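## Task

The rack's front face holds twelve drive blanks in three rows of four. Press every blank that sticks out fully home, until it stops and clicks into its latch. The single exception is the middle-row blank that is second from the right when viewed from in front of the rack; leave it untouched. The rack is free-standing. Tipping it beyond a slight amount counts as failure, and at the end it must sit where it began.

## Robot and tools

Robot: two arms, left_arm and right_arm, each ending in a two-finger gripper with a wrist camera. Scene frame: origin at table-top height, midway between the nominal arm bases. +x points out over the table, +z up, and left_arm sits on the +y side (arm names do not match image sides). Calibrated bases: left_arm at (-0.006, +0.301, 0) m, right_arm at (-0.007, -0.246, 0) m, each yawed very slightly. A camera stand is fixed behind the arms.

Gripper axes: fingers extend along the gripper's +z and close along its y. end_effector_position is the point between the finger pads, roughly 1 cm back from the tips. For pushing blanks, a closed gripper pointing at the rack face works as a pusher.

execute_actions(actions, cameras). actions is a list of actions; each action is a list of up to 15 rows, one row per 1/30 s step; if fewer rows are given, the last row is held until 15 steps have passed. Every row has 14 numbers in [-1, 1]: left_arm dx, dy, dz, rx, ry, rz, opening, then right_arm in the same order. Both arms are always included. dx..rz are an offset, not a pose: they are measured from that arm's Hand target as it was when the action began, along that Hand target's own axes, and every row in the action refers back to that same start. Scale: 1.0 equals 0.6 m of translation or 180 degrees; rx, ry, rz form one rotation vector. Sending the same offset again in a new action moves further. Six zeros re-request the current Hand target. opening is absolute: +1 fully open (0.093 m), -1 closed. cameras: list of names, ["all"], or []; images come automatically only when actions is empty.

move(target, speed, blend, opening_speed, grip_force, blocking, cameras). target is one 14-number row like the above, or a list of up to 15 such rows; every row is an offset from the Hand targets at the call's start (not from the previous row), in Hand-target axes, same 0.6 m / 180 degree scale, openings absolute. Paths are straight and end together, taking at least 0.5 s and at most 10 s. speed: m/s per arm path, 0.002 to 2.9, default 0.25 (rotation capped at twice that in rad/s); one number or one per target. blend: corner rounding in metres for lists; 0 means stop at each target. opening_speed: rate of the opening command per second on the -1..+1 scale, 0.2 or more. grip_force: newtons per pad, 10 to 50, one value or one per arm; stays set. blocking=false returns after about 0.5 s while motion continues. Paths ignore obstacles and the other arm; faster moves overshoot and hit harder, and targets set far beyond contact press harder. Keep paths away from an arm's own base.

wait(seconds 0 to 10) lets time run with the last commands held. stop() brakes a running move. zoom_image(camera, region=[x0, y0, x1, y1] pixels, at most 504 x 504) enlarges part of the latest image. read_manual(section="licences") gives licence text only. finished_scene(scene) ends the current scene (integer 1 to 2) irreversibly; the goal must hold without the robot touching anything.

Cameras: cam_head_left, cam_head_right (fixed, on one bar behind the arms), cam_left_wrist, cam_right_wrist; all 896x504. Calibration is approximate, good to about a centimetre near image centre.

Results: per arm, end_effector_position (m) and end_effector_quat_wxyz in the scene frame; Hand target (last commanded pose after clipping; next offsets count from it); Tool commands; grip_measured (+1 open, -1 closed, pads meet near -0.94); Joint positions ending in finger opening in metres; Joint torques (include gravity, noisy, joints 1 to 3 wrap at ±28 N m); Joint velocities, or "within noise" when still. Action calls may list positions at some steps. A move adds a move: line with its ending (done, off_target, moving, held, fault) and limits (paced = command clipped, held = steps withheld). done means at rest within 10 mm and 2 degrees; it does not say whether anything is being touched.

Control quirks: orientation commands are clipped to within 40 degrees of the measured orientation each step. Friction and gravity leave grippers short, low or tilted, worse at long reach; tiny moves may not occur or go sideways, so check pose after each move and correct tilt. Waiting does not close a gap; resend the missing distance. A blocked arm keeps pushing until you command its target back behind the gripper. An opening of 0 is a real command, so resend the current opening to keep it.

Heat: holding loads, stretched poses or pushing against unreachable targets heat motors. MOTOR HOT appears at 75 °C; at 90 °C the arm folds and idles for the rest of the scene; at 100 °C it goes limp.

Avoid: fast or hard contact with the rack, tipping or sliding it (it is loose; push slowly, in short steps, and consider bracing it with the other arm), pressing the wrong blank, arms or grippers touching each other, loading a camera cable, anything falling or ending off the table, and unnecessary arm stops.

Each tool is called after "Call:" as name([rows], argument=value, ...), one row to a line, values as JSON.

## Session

Call:
execute_actions(actions=[], cameras=["all"])

Scene clock: 0.00 s.
left_arm: end_effector_position=(+0.3859, +0.3029, +0.1011) grip_measured=+1.000 end_effector_quat_wxyz=(+0.583, -0.011, +0.810, -0.068) | right_arm: end_effector_position=(+0.3822, -0.2747, +0.0762) grip_measured=+1.000 end_effector_quat_wxyz=(+0.542, +0.031, +0.840, -0.009)
Joint positions: left_arm=[0.128 1.535 0.376 0.838 0.172 -0.072 0.093] | right_arm=[-0.046 1.561 0.398 0.737 -0.03 0.006 0.093]
Joint velocities: within noise
Joint torques (N m): no reading
Heat: left arm: 27 °C; right arm: 27 °C.
Hand target: left_arm +0.3871, +0.3030, +0.1035; +0.585, -0.010, +0.808, -0.068 | right_arm +0.3870, -0.2751, +0.0865; +0.555, +0.031, +0.831, -0.010
Tool commands: left_gripper/opening=+1.0 right_gripper/opening=+1.0
camera_calibration:
cam_left_wrist: T_world_to_cam=[[-0.06455, -0.990449, 0.121838, 0.313627], [-0.686449, -0.0445464, -0.725812, 0.390849], [0.724307, -0.130487, -0.677017, -0.089773], [0, 0, 0, 1]] pos_world=[0.353566, 0.316328, 0.184693]
cam_right_wrist: T_world_to_cam=[[-0.0835139, -0.996371, -0.0164401, -0.24064], [-0.75192, 0.0738338, -0.655106, 0.396803], [0.653943, -0.0423489, -0.755358, -0.121529], [0, 0, 0, 1]] pos_world=[0.35774, -0.27421, 0.164194]

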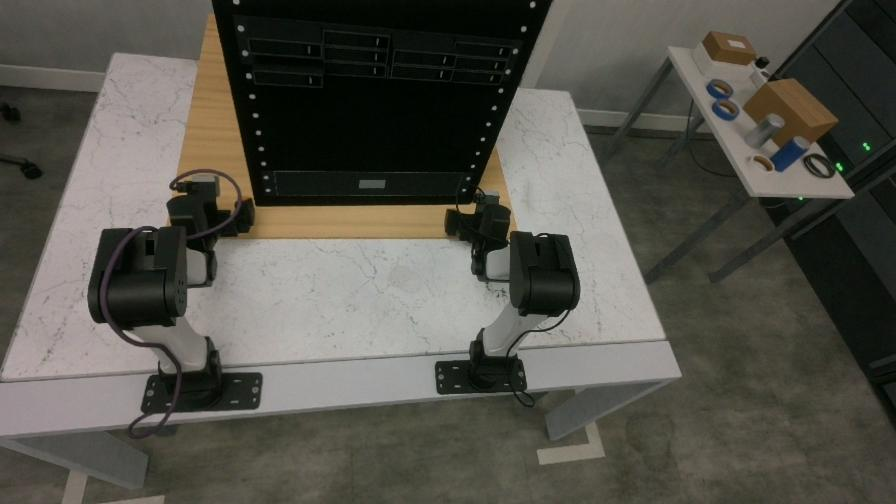

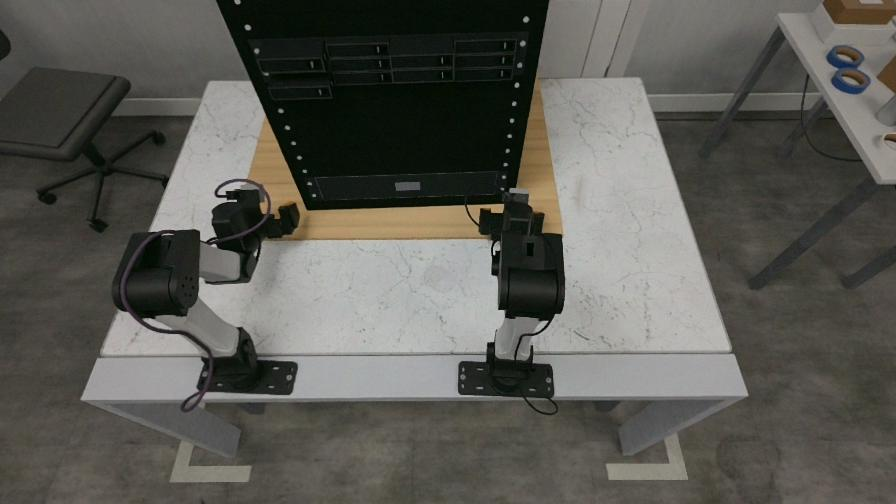

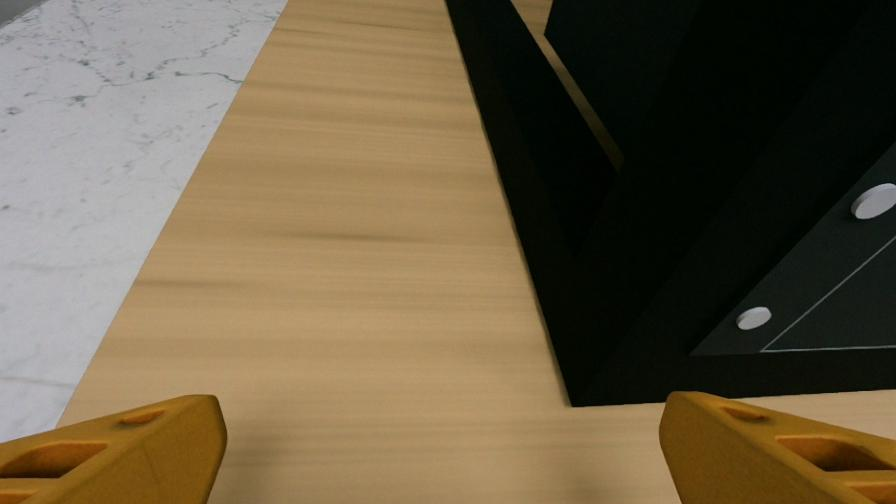

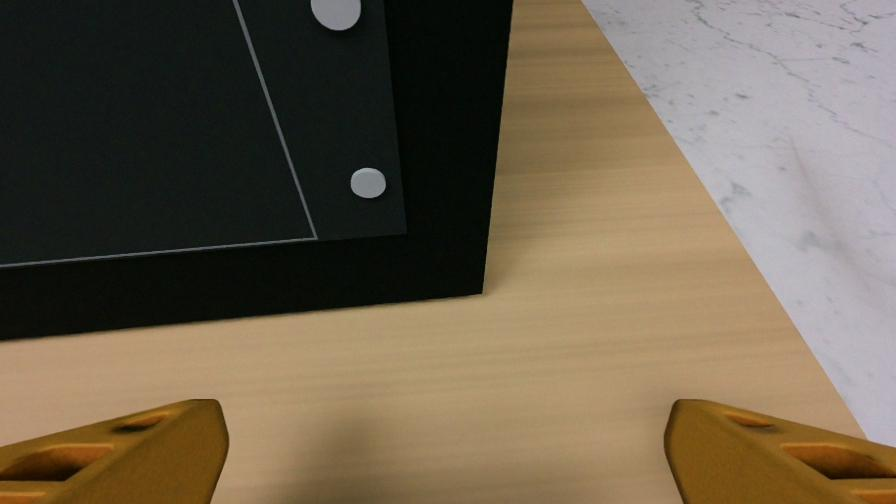

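Call:
move(target=[-0.5128, -0.3536, -0.3002, -0.0482, -0.1021, 0.0318, -0.92, -0.534, 0.2105, -0.3923, -0.0405, -0.1247, -0.0139, -0.92], speed=0.35, cameras=["all"])

Call:
zoom_image(camera="cam_left_wrist", region=[150, 50, 653, 333])

Call:
zoom_image(camera="cam_right_wrist", region=[150, 50, 653, 333])

Scene clock: 16.93 s.
left_arm: end_effector_position=(+0.3018, +0.1408, +0.4655) grip_measured=-0.918 end_effector_quat_wxyz=(+0.704, -0.022, +0.710, +0.028) | right_arm: end_effector_position=(+0.3031, -0.1506, +0.4629) grip_measured=-0.917 end_effector_quat_wxyz=(+0.699, -0.025, +0.715, +0.024)
Joint positions: left_arm=[-0.838 1.186 1.396 -0.224 -0.958 -0.003 0.001] | right_arm=[0.572 0.998 1.314 -0.343 0.462 0.01 0.001]
Joint torques (N m): left_arm=[-0.77 -3.02 9.47 1.73 -0.2 0.03] | right_arm=[0.81 -0.72 10.85 2.11 0.01 -0.06]
Heat: left arm: 29 °C; right arm: 29 °C.
Hand target: left_arm +0.3002, +0.1400, +0.4750; +0.707, -0.025, +0.707, +0.025 | right_arm +0.3003, -0.1501, +0.4748; +0.706, -0.025, +0.707, +0.025
Off the commanded pose: left_arm 0.010 m, 1 deg | right_arm 0.012 m, 1 deg.
move: off_target (right_arm)
camera_calibration:
cam_left_wrist: T_world_to_cam=[[0.0682129, -0.997625, -0.00960087, 0.125382], [-0.42578, -0.0204073, -0.904597, 0.591584], [0.902252, 0.065793, -0.426161, -0.00140118], [0, 0, 0, 1]] pos_world=[0.244596, 0.137249, 0.535751]
cam_right_wrist: T_world_to_cam=[[0.0488263, -0.998793, -0.00537647, -0.162807], [-0.437244, -0.0165345, -0.899191, 0.585426], [0.898016, 0.046255, -0.437524, 0.0198138], [0, 0, 0, 1]] pos_world=[0.24613, -0.153848, 0.534203]

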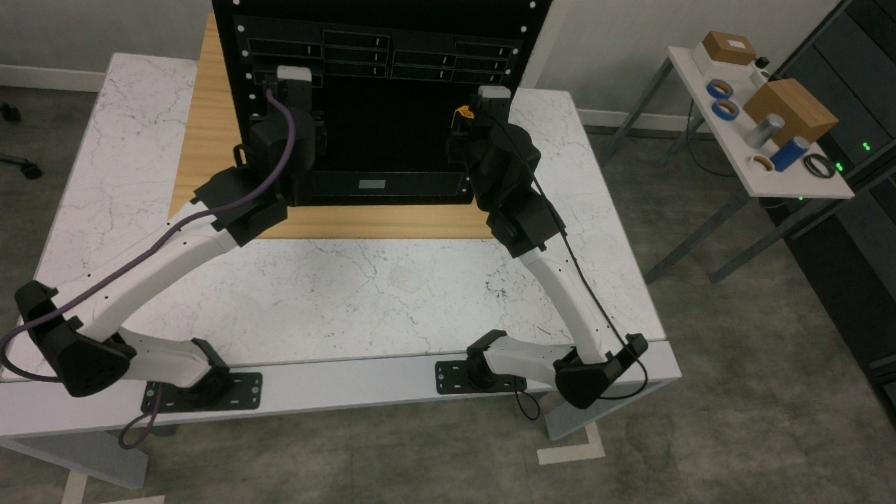

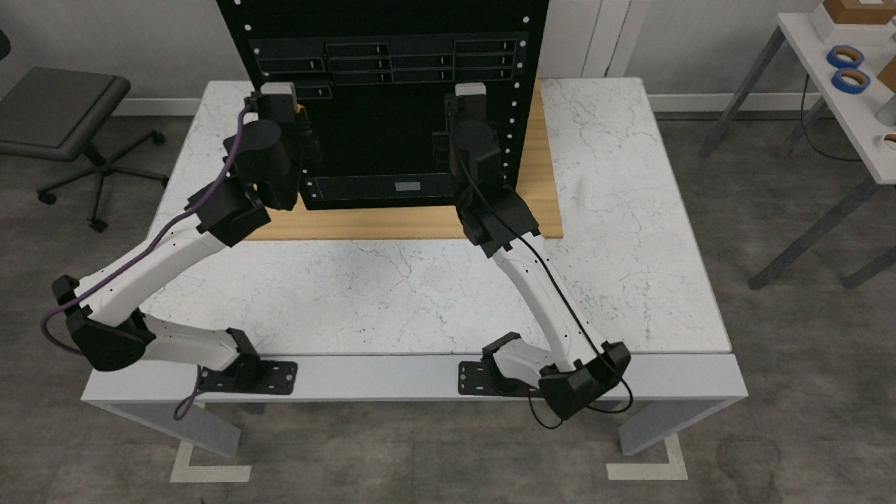

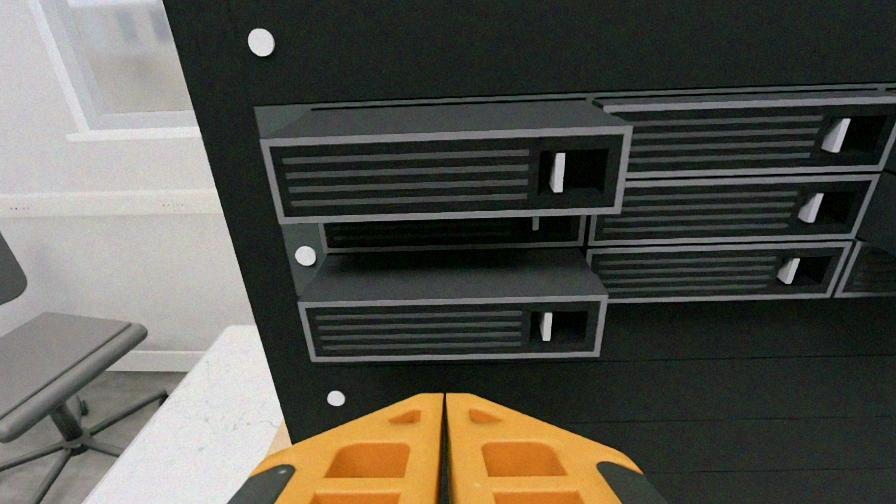

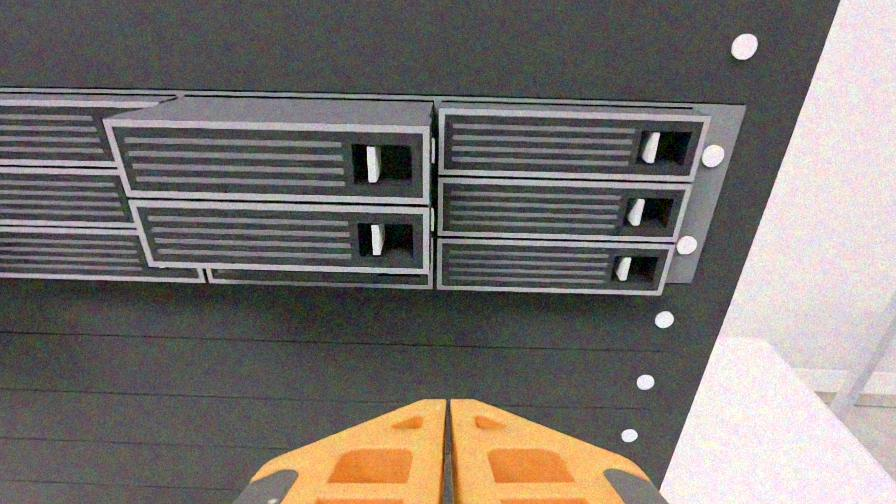

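Scaled by 1.002 from the camera's 896x504 image, which has a finer 1280x720 frame.

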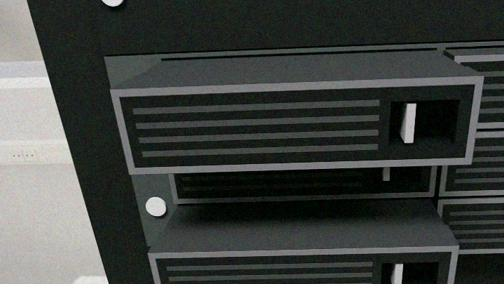

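Scaled by 1.002 from the camera's 896x504 image, which has a finer 1280x720 frame.

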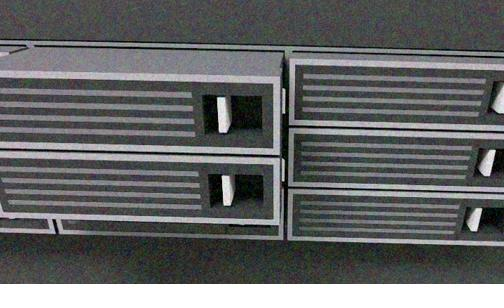

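Call:
move([
  [-0.06, 0, 0.075, 0, 0, 0, -0.92, 0.0238, 0.1, 0.105, 0, 0, 0.5, 1],
  [-0.06, 0, 0.1917, 0, 0, 0, -0.92, 0.0238, 0.1, 0.105, 0, 0, 0.5, 1],
  [-0.06, 0, 0.05, 0, 0, 0, -0.92, 0.0238, 0.1, 0.105, 0, 0, 0.5, 1],
  [0.03, 0, 0.05, 0, 0, 0, -0.92, 0.0238, 0.1, 0.105, 0, 0, 0.5, 1],
  [0.03, 0, 0.1917, 0, 0, 0, -0.92, 0.0238, 0.1, 0.105, 0, 0, 0.5, 1],
  [0.03, 0, 0.05, 0, 0, 0, -0.92, 0.0238, 0.1, 0.105, 0, 0, 0.5, 1],
], speed=[0.5, 0.07, 0.25, 0.25, 0.07, 0.25], blend=[0, 0, 0.015, 0.015, 0, 0], cameras=["cam_left_wrist", "cam_right_wrist"])

Scene clock: 42.43 s.
left_arm: end_effector_position=(+0.3308, +0.1441, +0.4657) grip_measured=-0.918 end_effector_quat_wxyz=(+0.712, -0.033, +0.701, +0.017) | right_arm: end_effector_position=(+0.3595, -0.0882, +0.4410) grip_measured=+1.000 end_effector_quat_wxyz=(+0.481, +0.482, +0.539, +0.496)
Joint positions: left_arm=[-0.735 1.234 1.396 -0.138 -0.855 -0.005 0.001] | right_arm=[0.673 1.249 1.368 -0.174 0.56 1.558 0.093]
Joint torques (N m): left_arm=[-0.66 -4.98 5.22 1.8 -0.15 0.02] | right_arm=[0.91 -2.8 12.25 2.3 0.08 0.14]
Heat: left arm: 34 °C; right arm: 32 °C.
Hand target: left_arm +0.3301, +0.1421, +0.4570; +0.707, -0.025, +0.707, +0.025 | right_arm +0.3589, -0.0858, +0.4606; +0.482, +0.482, +0.517, +0.517
Off the commanded pose: left_arm 0.009 m, 2 deg | right_arm 0.020 m, 4 deg.
move: off_target (right_arm)
camera_calibration:
cam_left_wrist: T_world_to_cam=[[0.0680527, -0.997455, 0.0212552, 0.112422], [-0.402405, -0.0469369, -0.914258, 0.604733], [0.912929, 0.0536646, -0.404575, -0.039549], [0, 0, 0, 1]] pos_world=[0.271802, 0.142642, 0.534492]
cam_right_wrist: T_world_to_cam=[[-0.0634087, -0.0390078, -0.997225, 0.459012], [-0.481016, 0.876704, -0.00370794, 0.291087], [0.874416, 0.479446, -0.074354, -0.156781], [0, 0, 0, 1]] pos_world=[0.306214, -0.162124, 0.44716]
Images, in order (width x height): cam_left_wrist 896x504, cam_right_wrist 896x504.

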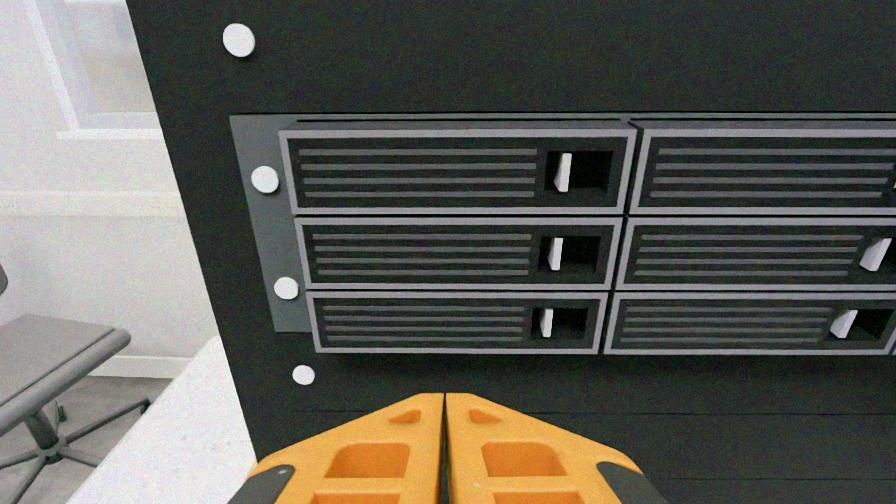

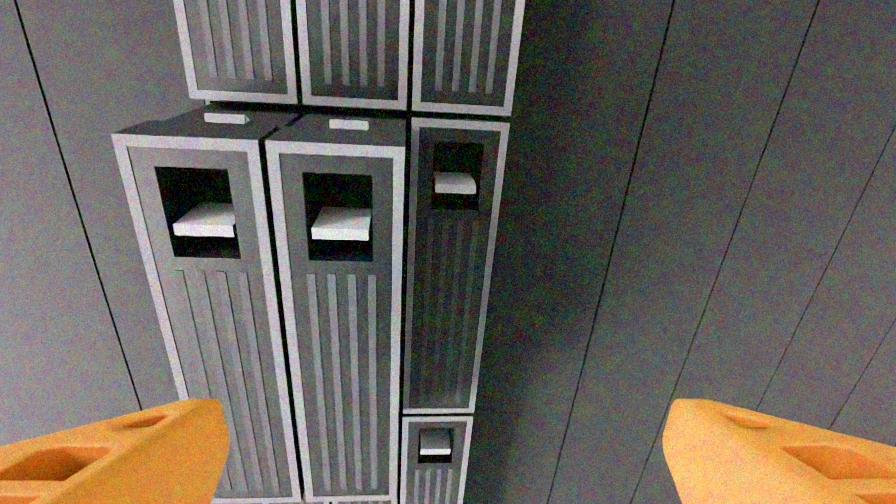

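Call:
move(target=[0, 0, 0, 0, 0, 0, -0.92, 0, 0.01, 0.015, -0.0144, 0, 0, 1], speed=0.1, cameras=["cam_right_wrist"])

Scene clock: 51.17 s.
left_arm: end_effector_position=(+0.3308, +0.1442, +0.4657) grip_measured=-0.918 end_effector_quat_wxyz=(+0.712, -0.033, +0.701, +0.017) | right_arm: end_effector_position=(+0.3657, -0.0832, +0.4505) grip_measured=+1.000 end_effector_quat_wxyz=(+0.485, +0.476, +0.520, +0.516)
Joint positions: left_arm=[-0.735 1.234 1.396 -0.138 -0.855 -0.005 0.001] | right_arm=[0.673 1.27 1.368 -0.093 0.557 1.555 0.093]
Joint torques (N m): left_arm=[-0.66 -4.83 5.3 1.75 -0.17 0.02] | right_arm=[-0.76 -3.08 11.38 2.35 -0.11 -0.14]
Heat: left arm: 33 °C; right arm: 34 °C.
Hand target: left_arm +0.3301, +0.1421, +0.4570; +0.707, -0.025, +0.707, +0.025 | right_arm +0.3678, -0.0852, +0.4666; +0.493, +0.471, +0.506, +0.529
Off the commanded pose: left_arm 0.009 m, 2 deg | right_arm 0.016 m, 2 deg.
move: off_target (right_arm)
camera_calibration:
cam_right_wrist: T_world_to_cam=[[-0.0151214, -0.007304, -0.999859, 0.455202], [-0.483397, 0.875401, 0.000915828, 0.288357], [0.875271, 0.483343, -0.016768, -0.189748], [0, 0, 0, 1]] pos_world=[0.312355, -0.15739, 0.451692]
Images, in order (width x height): cam_right_wrist 896x504.

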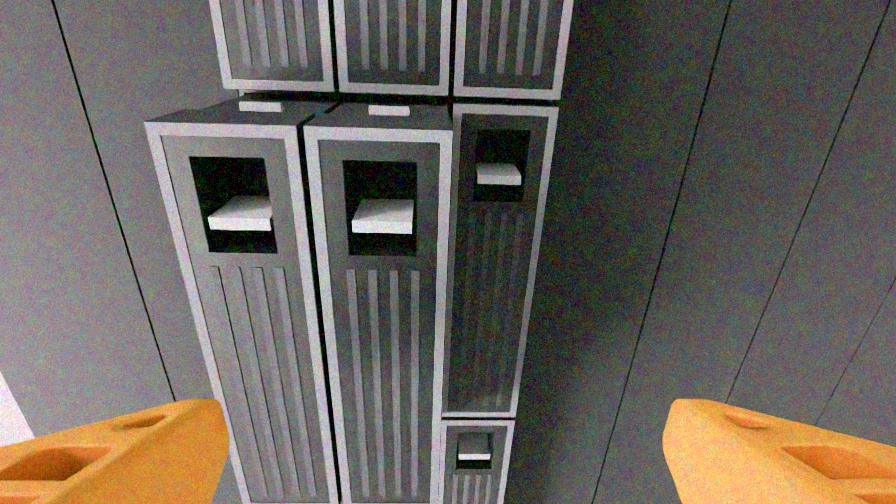

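Call:
move([
  [0, 0, 0, 0, 0, 0, -0.92, 0, -0.0128, 0.111, 0, 0, 0, 1],
  [0, 0, -0.05, 0, 0, 0, -0.92, 0, 0, -0.05, 0, 0, 0, 1],
], speed=[0.07, 0.25], cameras=["cam_left_wrist", "cam_right_wrist", "cam_head_left", "cam_head_right"])

Scene clock: 64.87 s.
left_arm: end_effector_position=(+0.3030, +0.1396, +0.4639) grip_measured=-0.918 end_effector_quat_wxyz=(+0.711, -0.032, +0.702, +0.018) | right_arm: end_effector_position=(+0.3390, -0.0889, +0.4680) grip_measured=+1.000 end_effector_quat_wxyz=(+0.489, +0.473, +0.502, +0.534)
Joint positions: left_arm=[-0.837 1.18 1.361 -0.161 -0.958 -0.005 0.001] | right_arm=[0.723 1.193 1.345 -0.092 0.608 1.551 0.093]
Joint torques (N m): left_arm=[-0.69 -5.08 4.81 1.68 -0.17 0.01] | right_arm=[0.81 -3.17 7.54 1.99 0.02 -0.14]
Heat: left arm: 32 °C; right arm: 35 °C.
Hand target: left_arm +0.3002, +0.1399, +0.4570; +0.707, -0.025, +0.707, +0.025 | right_arm +0.3380, -0.0873, +0.4651; +0.493, +0.471, +0.506, +0.529
Off the commanded pose: left_arm 0.007 m, 1 deg | right_arm 0.003 m, 1 deg.
move: done
camera_calibration:
cam_left_wrist: T_world_to_cam=[[0.0685187, -0.997467, 0.0191154, 0.110667], [-0.406657, -0.0454205, -0.912451, 0.591932], [0.911008, 0.0547466, -0.408739, -0.0122615], [0, 0, 0, 1]] pos_world=[0.244301, 0.137944, 0.532982]
cam_right_wrist: T_world_to_cam=[[0.0273046, 0.0234421, -0.999352, 0.460333], [-0.482401, 0.875919, 0.00736638, 0.277094], [0.875525, 0.481888, 0.0352251, -0.187872], [0, 0, 0, 1]] pos_world=[0.285588, -0.16297, 0.464611]

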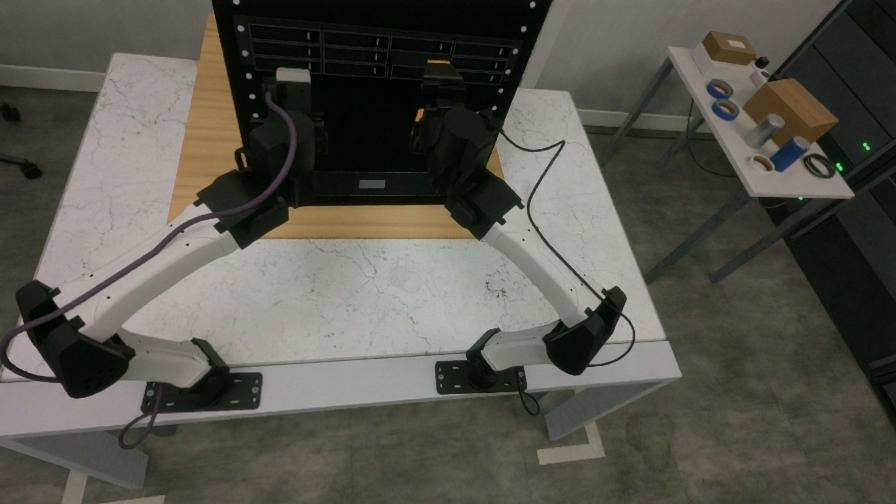

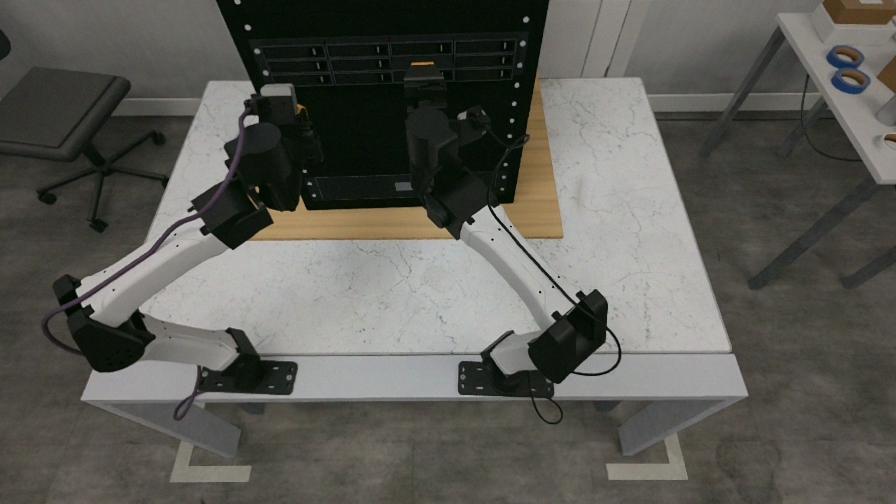

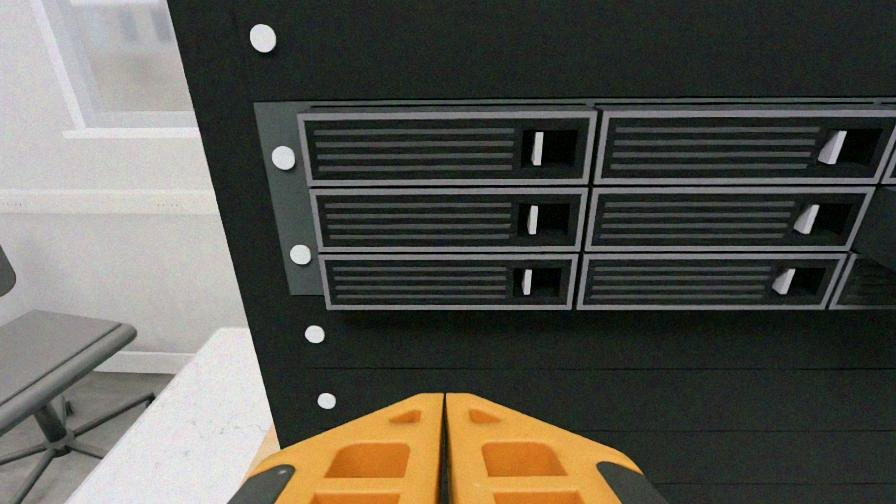

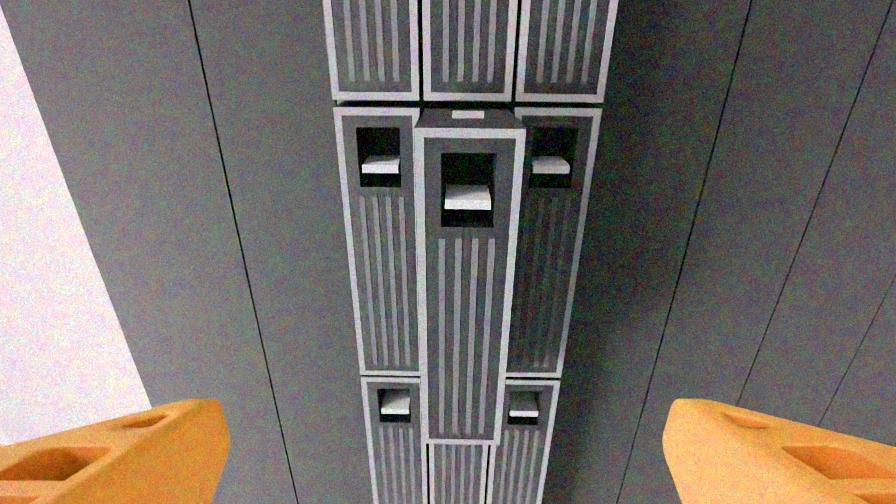

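Call:
finished_scene(scene=2)

The scene is finished: the task was done.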